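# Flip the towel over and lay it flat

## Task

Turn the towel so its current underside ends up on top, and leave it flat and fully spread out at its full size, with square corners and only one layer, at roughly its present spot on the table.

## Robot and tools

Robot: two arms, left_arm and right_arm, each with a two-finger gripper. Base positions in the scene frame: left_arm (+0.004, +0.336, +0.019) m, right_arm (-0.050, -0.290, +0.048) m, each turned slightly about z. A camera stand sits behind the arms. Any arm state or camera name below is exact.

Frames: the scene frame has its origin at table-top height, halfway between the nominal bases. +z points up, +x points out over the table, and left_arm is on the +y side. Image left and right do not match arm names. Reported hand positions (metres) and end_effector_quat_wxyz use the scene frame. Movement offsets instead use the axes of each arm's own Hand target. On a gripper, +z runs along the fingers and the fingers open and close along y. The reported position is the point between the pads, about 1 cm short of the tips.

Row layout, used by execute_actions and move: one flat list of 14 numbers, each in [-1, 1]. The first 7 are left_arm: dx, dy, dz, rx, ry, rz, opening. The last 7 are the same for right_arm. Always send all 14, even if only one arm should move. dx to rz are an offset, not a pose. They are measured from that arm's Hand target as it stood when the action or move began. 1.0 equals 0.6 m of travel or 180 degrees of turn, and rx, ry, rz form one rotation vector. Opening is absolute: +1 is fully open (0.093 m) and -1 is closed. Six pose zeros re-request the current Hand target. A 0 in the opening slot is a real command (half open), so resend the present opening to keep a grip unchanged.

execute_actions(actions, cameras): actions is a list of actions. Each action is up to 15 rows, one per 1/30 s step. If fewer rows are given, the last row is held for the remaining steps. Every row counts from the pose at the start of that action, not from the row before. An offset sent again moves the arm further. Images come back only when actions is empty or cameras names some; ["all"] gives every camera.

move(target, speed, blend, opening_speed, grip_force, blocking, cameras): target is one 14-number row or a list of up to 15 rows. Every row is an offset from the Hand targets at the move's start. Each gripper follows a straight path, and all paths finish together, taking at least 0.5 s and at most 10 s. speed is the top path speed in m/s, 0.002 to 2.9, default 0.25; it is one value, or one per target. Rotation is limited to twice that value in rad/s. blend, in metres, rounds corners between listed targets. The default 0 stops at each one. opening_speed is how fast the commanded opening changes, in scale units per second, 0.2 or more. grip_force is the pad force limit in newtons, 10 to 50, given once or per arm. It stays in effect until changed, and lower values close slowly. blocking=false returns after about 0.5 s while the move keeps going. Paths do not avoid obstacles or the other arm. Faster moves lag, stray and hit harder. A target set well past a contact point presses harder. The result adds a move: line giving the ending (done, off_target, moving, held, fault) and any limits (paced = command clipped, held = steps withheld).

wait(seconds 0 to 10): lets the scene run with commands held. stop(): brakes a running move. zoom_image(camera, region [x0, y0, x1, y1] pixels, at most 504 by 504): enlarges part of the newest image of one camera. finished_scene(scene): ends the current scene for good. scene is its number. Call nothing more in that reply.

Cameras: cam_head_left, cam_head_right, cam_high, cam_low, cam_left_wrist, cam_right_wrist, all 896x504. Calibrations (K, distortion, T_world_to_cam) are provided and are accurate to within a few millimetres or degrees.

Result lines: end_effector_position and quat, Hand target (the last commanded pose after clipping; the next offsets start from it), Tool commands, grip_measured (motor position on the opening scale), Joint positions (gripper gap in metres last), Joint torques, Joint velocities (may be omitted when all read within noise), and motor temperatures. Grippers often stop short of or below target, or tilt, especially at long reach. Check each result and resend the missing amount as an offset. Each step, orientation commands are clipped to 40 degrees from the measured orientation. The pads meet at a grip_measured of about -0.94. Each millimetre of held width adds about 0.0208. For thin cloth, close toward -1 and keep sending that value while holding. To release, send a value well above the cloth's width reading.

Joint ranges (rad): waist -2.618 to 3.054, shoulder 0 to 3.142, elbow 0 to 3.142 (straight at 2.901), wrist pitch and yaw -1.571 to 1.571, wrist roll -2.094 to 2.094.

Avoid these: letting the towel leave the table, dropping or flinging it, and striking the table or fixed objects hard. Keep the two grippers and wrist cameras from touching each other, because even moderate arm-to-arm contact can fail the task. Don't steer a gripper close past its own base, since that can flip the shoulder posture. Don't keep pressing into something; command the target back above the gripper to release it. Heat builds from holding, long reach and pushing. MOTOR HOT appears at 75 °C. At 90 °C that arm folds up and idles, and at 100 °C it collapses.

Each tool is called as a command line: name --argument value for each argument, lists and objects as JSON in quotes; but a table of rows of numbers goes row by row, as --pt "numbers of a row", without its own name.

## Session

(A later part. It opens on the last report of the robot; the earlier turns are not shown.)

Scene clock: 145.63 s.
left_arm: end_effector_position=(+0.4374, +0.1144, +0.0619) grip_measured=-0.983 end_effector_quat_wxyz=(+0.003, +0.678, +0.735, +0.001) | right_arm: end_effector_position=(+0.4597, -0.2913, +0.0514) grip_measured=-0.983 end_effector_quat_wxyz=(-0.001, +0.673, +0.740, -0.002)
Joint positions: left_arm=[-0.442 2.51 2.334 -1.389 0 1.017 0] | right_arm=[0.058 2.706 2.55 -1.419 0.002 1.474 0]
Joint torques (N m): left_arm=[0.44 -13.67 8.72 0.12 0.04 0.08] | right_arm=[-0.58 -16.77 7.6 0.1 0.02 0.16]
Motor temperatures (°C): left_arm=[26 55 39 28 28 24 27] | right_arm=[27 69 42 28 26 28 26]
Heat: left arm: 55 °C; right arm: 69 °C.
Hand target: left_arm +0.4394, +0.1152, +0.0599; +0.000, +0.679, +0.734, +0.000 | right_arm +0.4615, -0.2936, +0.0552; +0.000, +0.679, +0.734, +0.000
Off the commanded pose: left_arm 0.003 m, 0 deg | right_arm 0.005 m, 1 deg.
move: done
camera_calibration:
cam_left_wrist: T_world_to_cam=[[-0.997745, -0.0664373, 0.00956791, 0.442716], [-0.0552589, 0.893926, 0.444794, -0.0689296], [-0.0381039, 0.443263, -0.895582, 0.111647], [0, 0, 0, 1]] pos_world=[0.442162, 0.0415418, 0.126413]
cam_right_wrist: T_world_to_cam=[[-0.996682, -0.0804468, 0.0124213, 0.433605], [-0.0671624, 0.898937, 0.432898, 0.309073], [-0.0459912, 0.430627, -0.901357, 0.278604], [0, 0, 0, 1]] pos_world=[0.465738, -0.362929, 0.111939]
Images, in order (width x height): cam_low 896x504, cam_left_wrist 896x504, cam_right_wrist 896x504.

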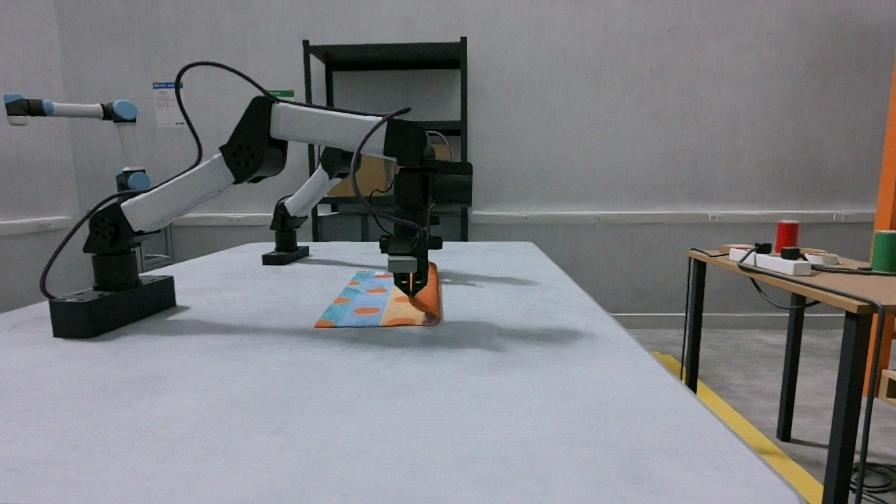

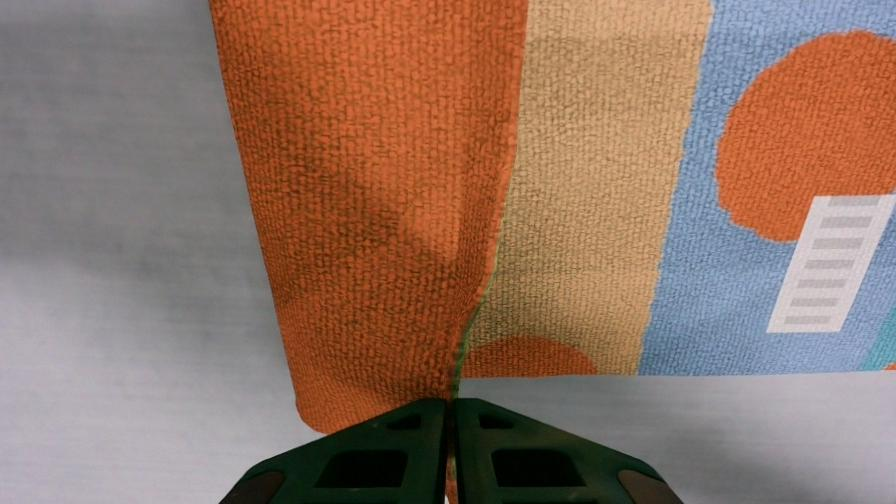

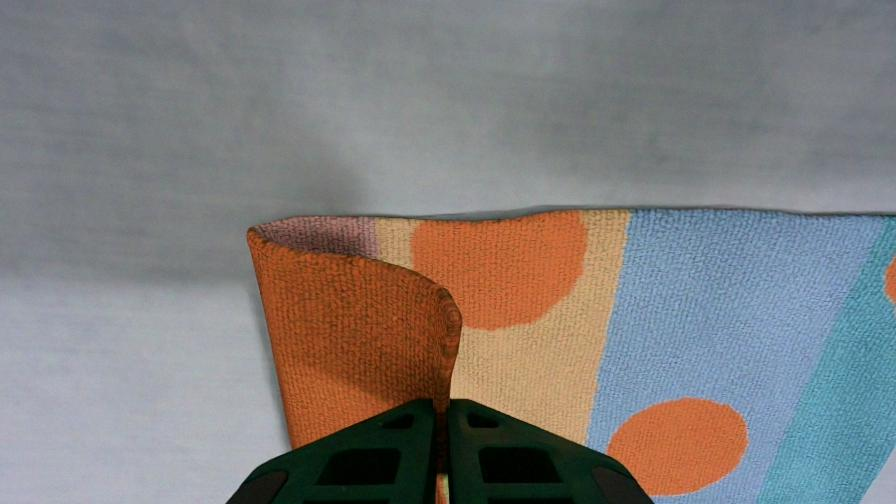

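move --pt "0 0.05 -0.015 0 0 0 -1 0 0.05 -0.015 0 0 0 -1" --pt "0 0.11 0 0 0 0 -1 0 0.11 0 0 0 0 -1" --pt "0 0.16 0.035 0 0 0 -1 0 0.16 0.035 0 0 0 -1" --speed 0.1 --blend '[0.02,0.02,0]' --cameras '["cam_left_wrist","cam_right_wrist","cam_low"]'

Scene clock: 156.67 s.
left_arm: end_effector_position=(+0.5294, +0.1222, +0.0441) grip_measured=-0.983 end_effector_quat_wxyz=(+0.102, +0.673, +0.731, +0.038) | right_arm: end_effector_position=(+0.5515, -0.2885, +0.0395) grip_measured=-0.983 end_effector_quat_wxyz=(+0.119, +0.667, +0.727, +0.108)
Joint positions: left_arm=[-0.356 2.821 2.844 -1.375 0 1.103 0] | right_arm=[0.063 2.901 2.842 -1.189 0.002 1.487 0]
Joint torques (N m): left_arm=[0.55 -14.71 8.83 0.71 0.05 0.07] | right_arm=[0.25 -16.09 8.09 1.29 0.09 0.1]
Motor temperatures (°C): left_arm=[26 57 39 28 28 24 27] | right_arm=[27 73 42 28 26 28 26]
Heat: left arm: 57 °C; right arm: 73 °C.
Hand target: left_arm +0.5352, +0.1227, +0.0390; +0.000, +0.679, +0.734, +0.000 | right_arm +0.5572, -0.2862, +0.0344; +0.000, +0.679, +0.734, +0.000
Off the commanded pose: left_arm 0.008 m, 12 deg | right_arm 0.008 m, 18 deg.
elbow stopped short (left arm): the move would have taken joint 3 (elbow) straighter than the controller allows.
elbow stopped short (right arm): the move would have taken joint 3 (elbow) straighter than the controller allows.
move: off_target (left_arm, right_arm); blend cut to 0.0157 m at target 1, 0.0183 m at target 2
camera_calibration:
cam_left_wrist: T_world_to_cam=[[-0.98089, -0.073637, -0.18009, 0.535502], [-0.134389, 0.925753, 0.353441, -0.0208435], [0.140693, 0.370889, -0.917958, 0.0109199], [0, 0, 0, 1]] pos_world=[0.520931, 0.0546787, 0.11383]
cam_right_wrist: T_world_to_cam=[[-0.948422, -0.0726454, -0.308576, 0.513722], [-0.196195, 0.899084, 0.39135, 0.390715], [0.249006, 0.431706, -0.866964, 0.107169], [0, 0, 0, 1]] pos_world=[0.537195, -0.360232, 0.0985275]
Images, in order (width x height): cam_low 896x504, cam_left_wrist 896x504, cam_right_wrist 896x504.

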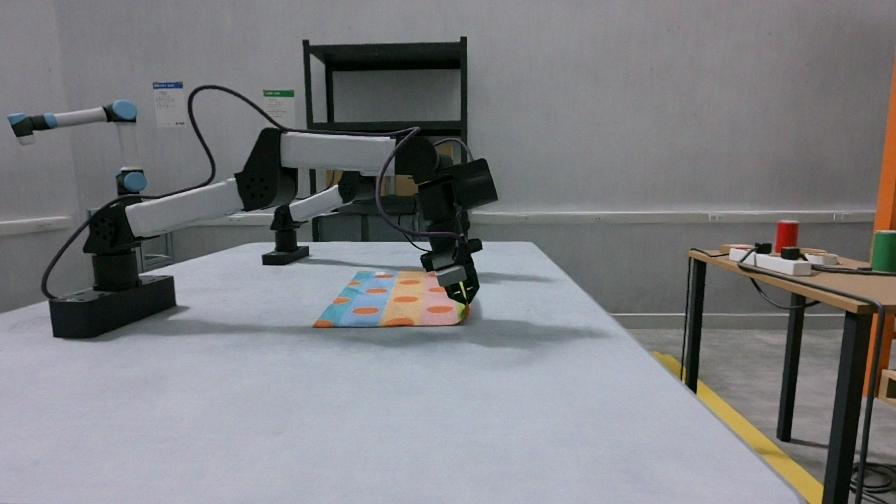

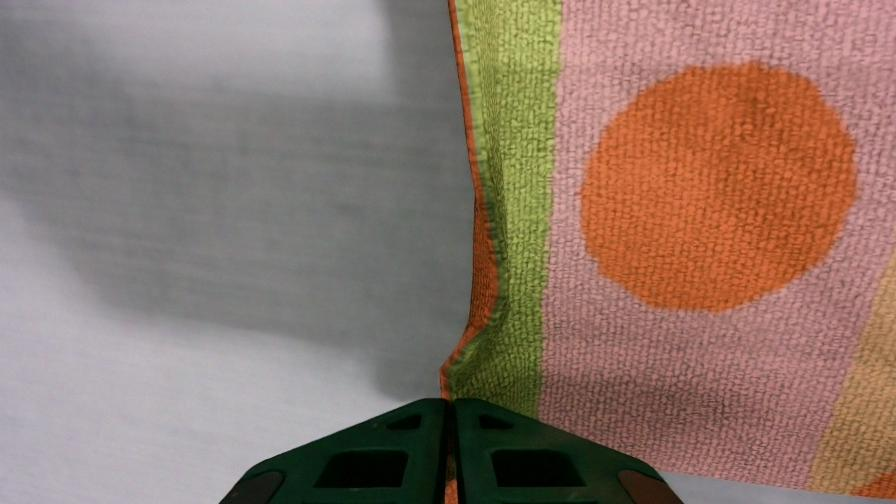

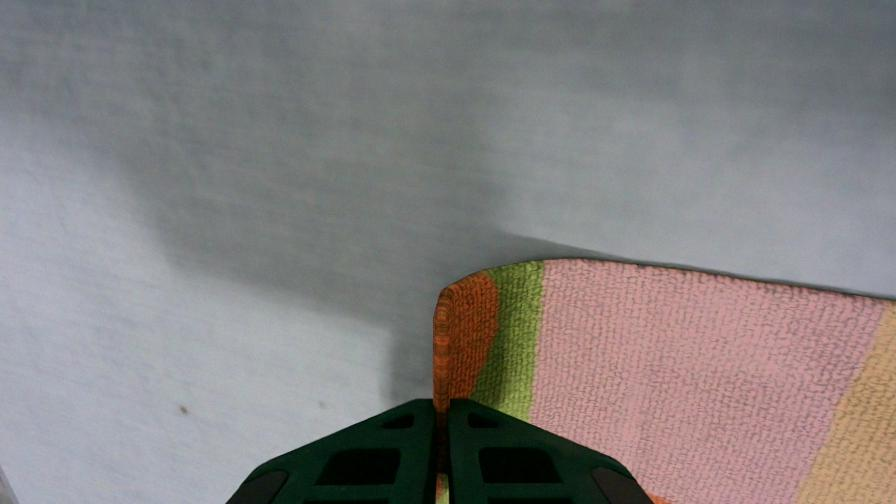

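move --pt "0 0.01 0.015 0 0 0 -1 0 0.01 0.015 0 0 0 -1" --pt "0 0.01 0.015 0 0 0 -0.4 0 0.01 0.015 0 0 0 -0.4" --pt "0 0.01 -0.13 0 0 0 -0.4 0 0.01 -0.13 0 0 0 -0.4" --pt "0 -0.46 -0.13 0 0 -0.5 -0.4 0 -0.48 -0.13 0 0 -0.5 -0.4" --speed '[0.1,0.1,0.15,0.35]' --opening_speed 0.8 --blend '[0,0,0.03,0]' --cameras '["cam_head_right","cam_left_wrist","cam_right_wrist","cam_low"]'

Scene clock: 170.43 s.
left_arm: end_effector_position=(+0.2585, +0.1031, +0.1029) grip_measured=-0.402 end_effector_quat_wxyz=(-0.020, -0.037, +0.999, +0.016) | right_arm: end_effector_position=(+0.2686, -0.3068, +0.1056) grip_measured=-0.402 end_effector_quat_wxyz=(-0.017, -0.037, +0.999, +0.001)
Joint positions: left_arm=[-0.708 1.907 1.522 -1.236 0.006 -0.811 0.026] | right_arm=[0.008 1.818 1.3 -1.086 0.001 -0.126 0.026]
Joint torques (N m): left_arm=[-0.16 -14.8 5.86 0.21 -0.1 -0.09] | right_arm=[-0.91 -12.82 4.51 0.53 -0.01 -0.06]
Motor temperatures (°C): left_arm=[26 64 39 28 28 24 27] | right_arm=[27 74 42 29 26 28 26]
Heat: left arm: 64 °C; right arm: 74 °C.
Hand target: left_arm +0.2600, +0.1012, +0.1168; +0.000, -0.039, +0.999, +0.000 | right_arm +0.2700, -0.3088, +0.1120; +0.000, -0.039, +0.999, +0.000
Off the commanded pose: left_arm 0.014 m, 3 deg | right_arm 0.007 m, 2 deg.
elbow stopped short (left arm): the move would have taken joint 3 (elbow) straighter than the controller allows.
elbow stopped short (right arm): the move would have taken joint 3 (elbow) straighter than the controller allows.
move: off_target (left_arm); target 2's new opening was sent with right_arm's hand 0.010 m and 20 deg from that target
camera_calibration:
cam_left_wrist: T_world_to_cam=[[0.057968, -0.998171, -0.017144, 0.0889827], [-0.874218, -0.0590469, 0.48193, 0.219233], [-0.482061, -0.0129489, -0.876042, 0.306463], [0, 0, 0, 1]] pos_world=[0.334234, 0.105733, 0.164345]
cam_right_wrist: T_world_to_cam=[[0.0594663, -0.998216, 0.00535755, -0.323344], [-0.884433, -0.0501979, 0.463959, 0.21176], [-0.462862, -0.0323283, -0.885841, 0.293594], [0, 0, 0, 1]] pos_world=[0.342409, -0.302646, 0.163562]
Images, in order (width x height): cam_head_right 896x504, cam_low 896x504, cam_left_wrist 896x504, cam_right_wrist 896x504.

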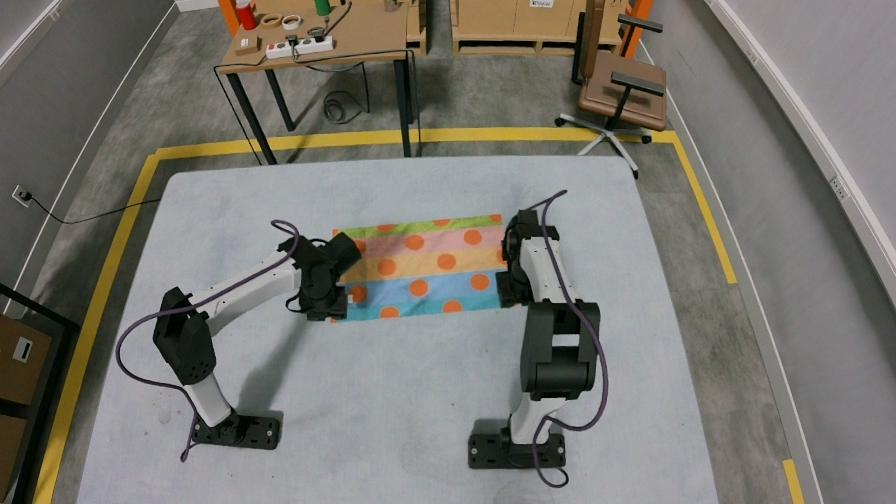

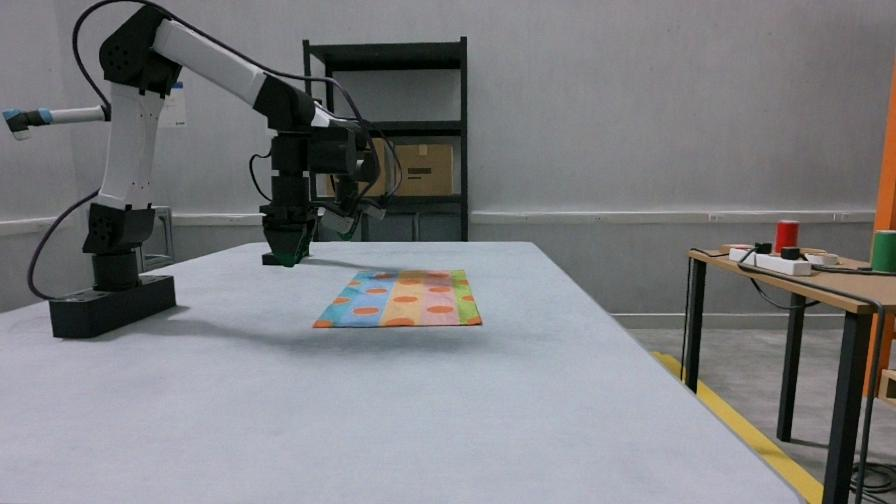

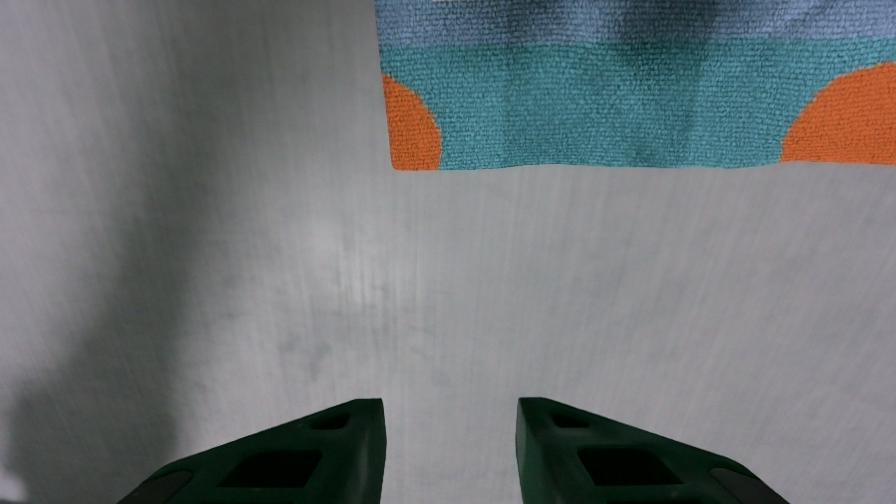

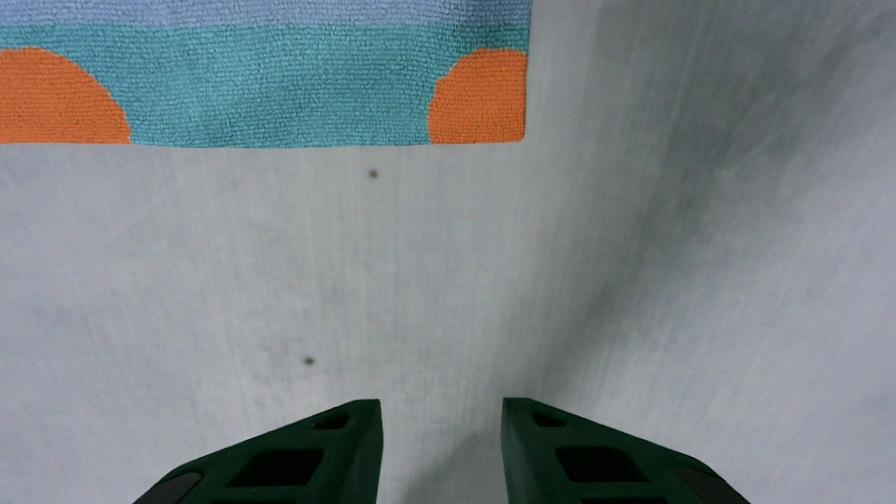

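move --pt "-0.048 -0.0015 0.12 0 0 0 -0.4 -0.075 -0.015 0.12 0 0 0 -0.4" --pt "-0.048 -0.0015 0.198 0 0 0 -0.4 -0.075 -0.015 0.193 0 0 0 -0.4" --pt "-0.048 -0.0015 0.198 0 0 0 -1 -0.075 -0.015 0.193 0 0 0 -1" --speed '[0.2,0.1,0.1]' --opening_speed 1.2 --blend '[0.015,0,0]' --cameras '["cam_left_wrist","cam_right_wrist"]'

Scene clock: 185.30 s.
left_arm: end_effector_position=(+0.2856, +0.0991, +0.0160) grip_measured=-0.982 end_effector_quat_wxyz=(-0.002, -0.039, +0.999, -0.010) | right_arm: end_effector_position=(+0.3160, -0.3121, +0.0095) grip_measured=-0.981 end_effector_quat_wxyz=(+0.002, -0.037, +0.999, -0.001)
Joint positions: left_arm=[-0.661 2.034 1.342 -0.869 0.018 -0.77 0] | right_arm=[0 2.102 1.289 -0.754 0.001 -0.135 0]
Joint torques (N m): left_arm=[0.43 -7.32 3.78 0.71 -0.2 0.06] | right_arm=[-0.72 -9.11 3.66 0.88 -0.01 -0.04]
Motor temperatures (°C): left_arm=[26 64 38 28 28 24 27] | right_arm=[27 69 41 28 26 28 26]
Heat: left arm: 64 °C; right arm: 69 °C.
Hand target: left_arm +0.2888, +0.1025, -0.0019; +0.000, -0.039, +0.999, +0.000 | right_arm +0.3157, -0.3143, -0.0038; +0.000, -0.039, +0.999, +0.000
Off the commanded pose: left_arm 0.019 m, 1 deg | right_arm 0.013 m, 0 deg.
move: off_target (left_arm, right_arm); target 3's new opening was sent with left_arm's hand 0.019 m and 1 deg from that target
camera_calibration:
cam_left_wrist: T_world_to_cam=[[0.063927, -0.997325, 0.0354482, 0.0793043], [-0.891497, -0.041108, 0.451157, 0.288231], [-0.448493, -0.0604431, -0.89174, 0.238564], [0, 0, 0, 1]] pos_world=[0.358882, 0.10536, 0.0798883]
cam_right_wrist: T_world_to_cam=[[0.060703, -0.99811, 0.00952653, -0.331262], [-0.901067, -0.0506901, 0.430708, 0.303309], [-0.429411, -0.0347293, -0.902441, 0.219207], [0, 0, 0, 1]] pos_world=[0.38754, -0.307648, 0.0703395]
Images, in order (width x height): cam_left_wrist 896x504, cam_right_wrist 896x504.

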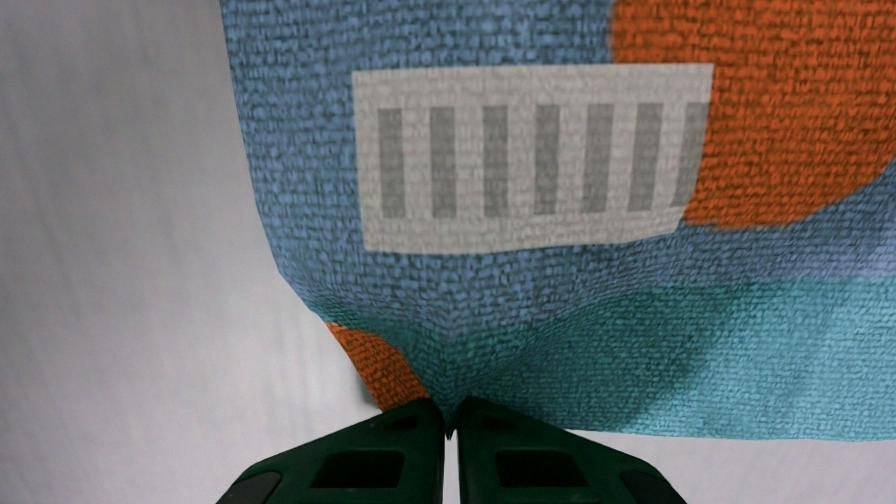

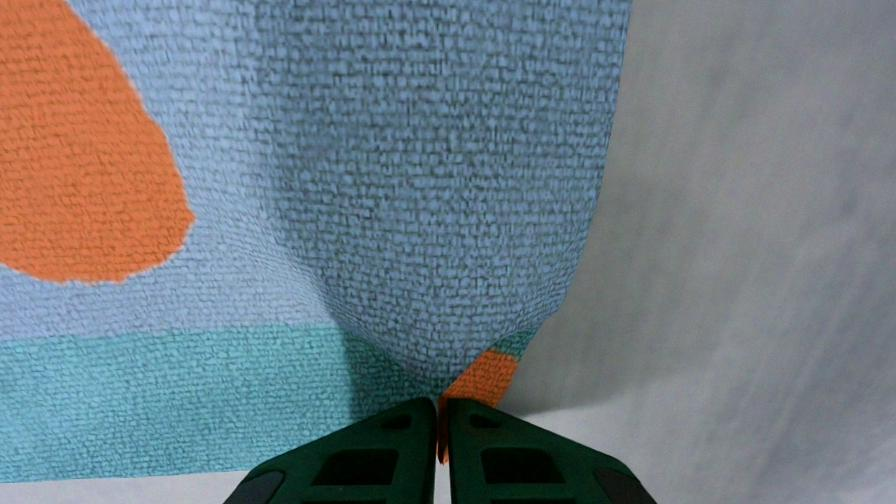

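move --pt "0.01 0 -0.033 0 0 0 -1 0.01 0 -0.027 0 0 0 -1" --pt "0.201 0.024 -0.033 0 0 0 -1 0.171 0.021 -0.027 0 0 0 -1" --pt "0.201 0.024 -0.018 0 0 0 -1 0.171 0.021 -0.014 0 0 0 -1" --pt "0.201 0.024 -0.018 0 0 0 -0.4 0.171 0.021 -0.014 0 0 0 -0.4" --pt "0.201 0.024 -0.15 0 0 0 -0.4 0.171 0.021 -0.15 0 0 0 -0.4" --pt "0.22 0.024 -0.28 0 0 0 -0.4 0.19 0.021 -0.28 0 0 0 -0.4" --speed '[0.1,0.12,0.1,0.1,0.1,0.2]' --opening_speed 0.6 --blend '[0.005,0,0,0,0.02,0]' --cameras '["cam_head_right","cam_left_wrist","cam_right_wrist","cam_low"]'

Scene clock: 197.47 s.
left_arm: end_effector_position=(+0.1569, +0.1099, +0.1551) grip_measured=-0.402 end_effector_quat_wxyz=(-0.006, -0.037, +0.999, +0.016) | right_arm: end_effector_position=(+0.1989, -0.3079, +0.1563) grip_measured=-0.402 end_effector_quat_wxyz=(-0.009, -0.037, +0.999, +0.003)
Joint positions: left_arm=[-0.951 1.603 1.368 -1.37 -0.007 -1.055 0.026] | right_arm=[-0.015 1.507 1.164 -1.246 -0.005 -0.149 0.026]
Joint torques (N m): left_arm=[-0.25 -9.57 8.17 0.08 0 -0.08] | right_arm=[-0.75 -7.83 7.19 0.25 0.04 -0.08]
Motor temperatures (°C): left_arm=[26 58 37 28 28 24 27] | right_arm=[27 66 41 28 26 28 26]
Heat: left arm: 58 °C; right arm: 66 °C.
Hand target: left_arm +0.1560, +0.1067, +0.1660; +0.000, -0.039, +0.999, +0.000 | right_arm +0.2009, -0.3106, +0.1642; +0.000, -0.039, +0.999, +0.000
Off the commanded pose: left_arm 0.011 m, 2 deg | right_arm 0.009 m, 1 deg.
move: off_target (left_arm); target 4's new opening was sent with left_arm's hand 0.014 m and 2 deg from that target
camera_calibration:
cam_left_wrist: T_world_to_cam=[[0.0591769, -0.998084, -0.018049, 0.102396], [-0.887079, -0.0608702, 0.457587, 0.11159], [-0.457809, -0.0110677, -0.888982, 0.301205], [0, 0, 0, 1]] pos_world=[0.230824, 0.112326, 0.218552]
cam_right_wrist: T_world_to_cam=[[0.0600516, -0.998195, 0.000885426, -0.319901], [-0.891213, -0.053216, 0.450453, 0.128934], [-0.449593, -0.0278396, -0.8928, 0.306061], [0, 0, 0, 1]] pos_world=[0.271721, -0.303942, 0.215456]
Images, in order (width x height): cam_head_right 896x504, cam_low 896x504, cam_left_wrist 896x504, cam_right_wrist 896x504.

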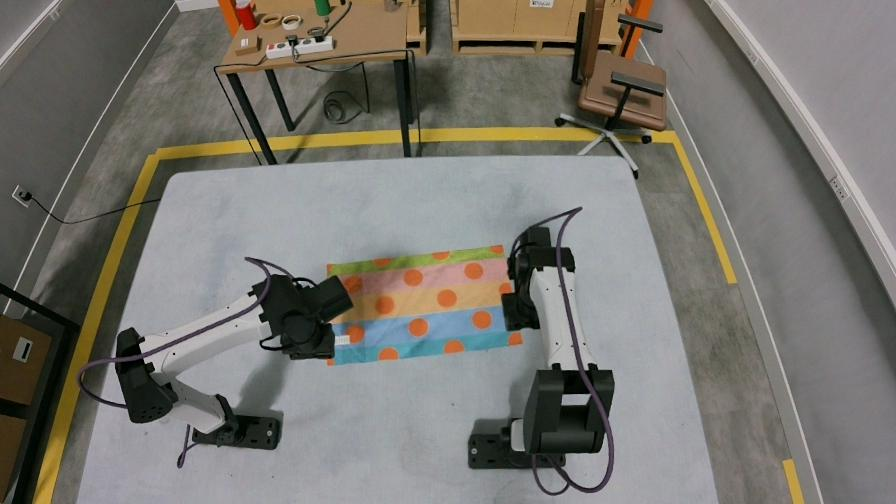

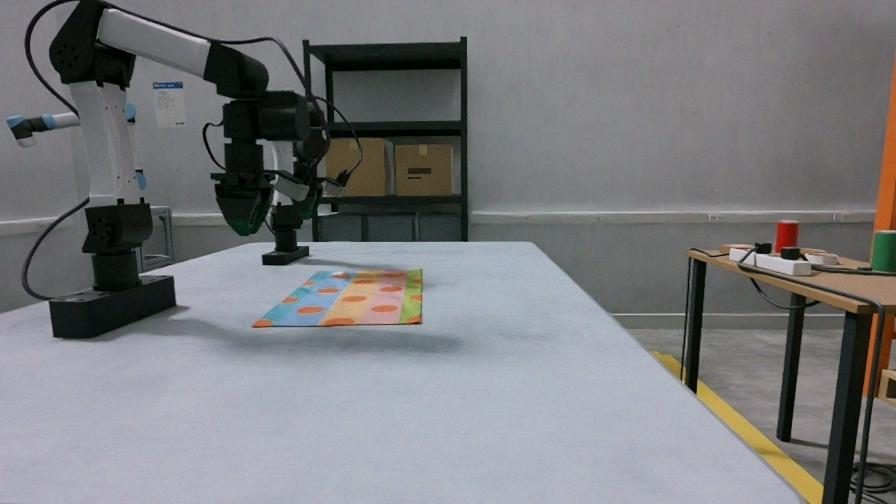

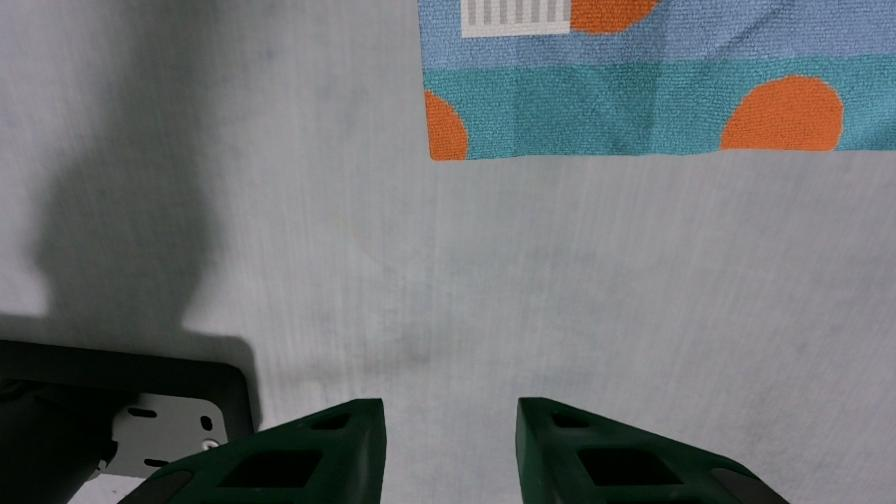

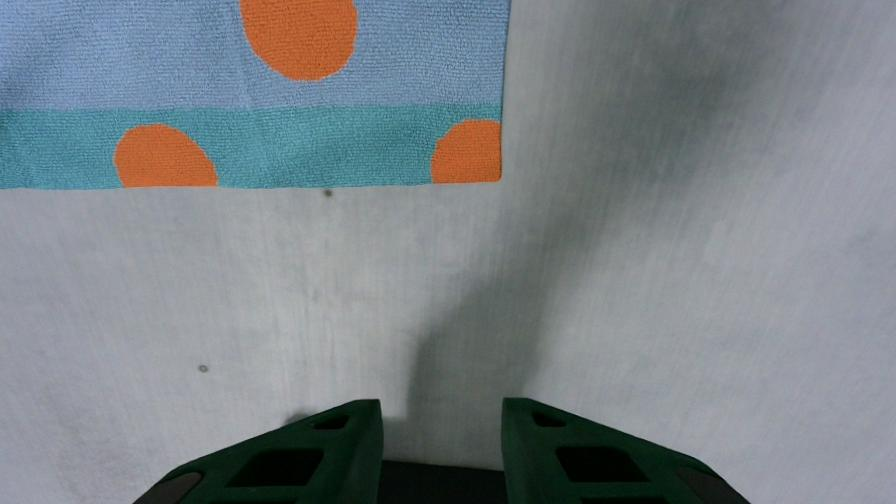

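finished_scene --scene 2

The scene is finished: the task was done.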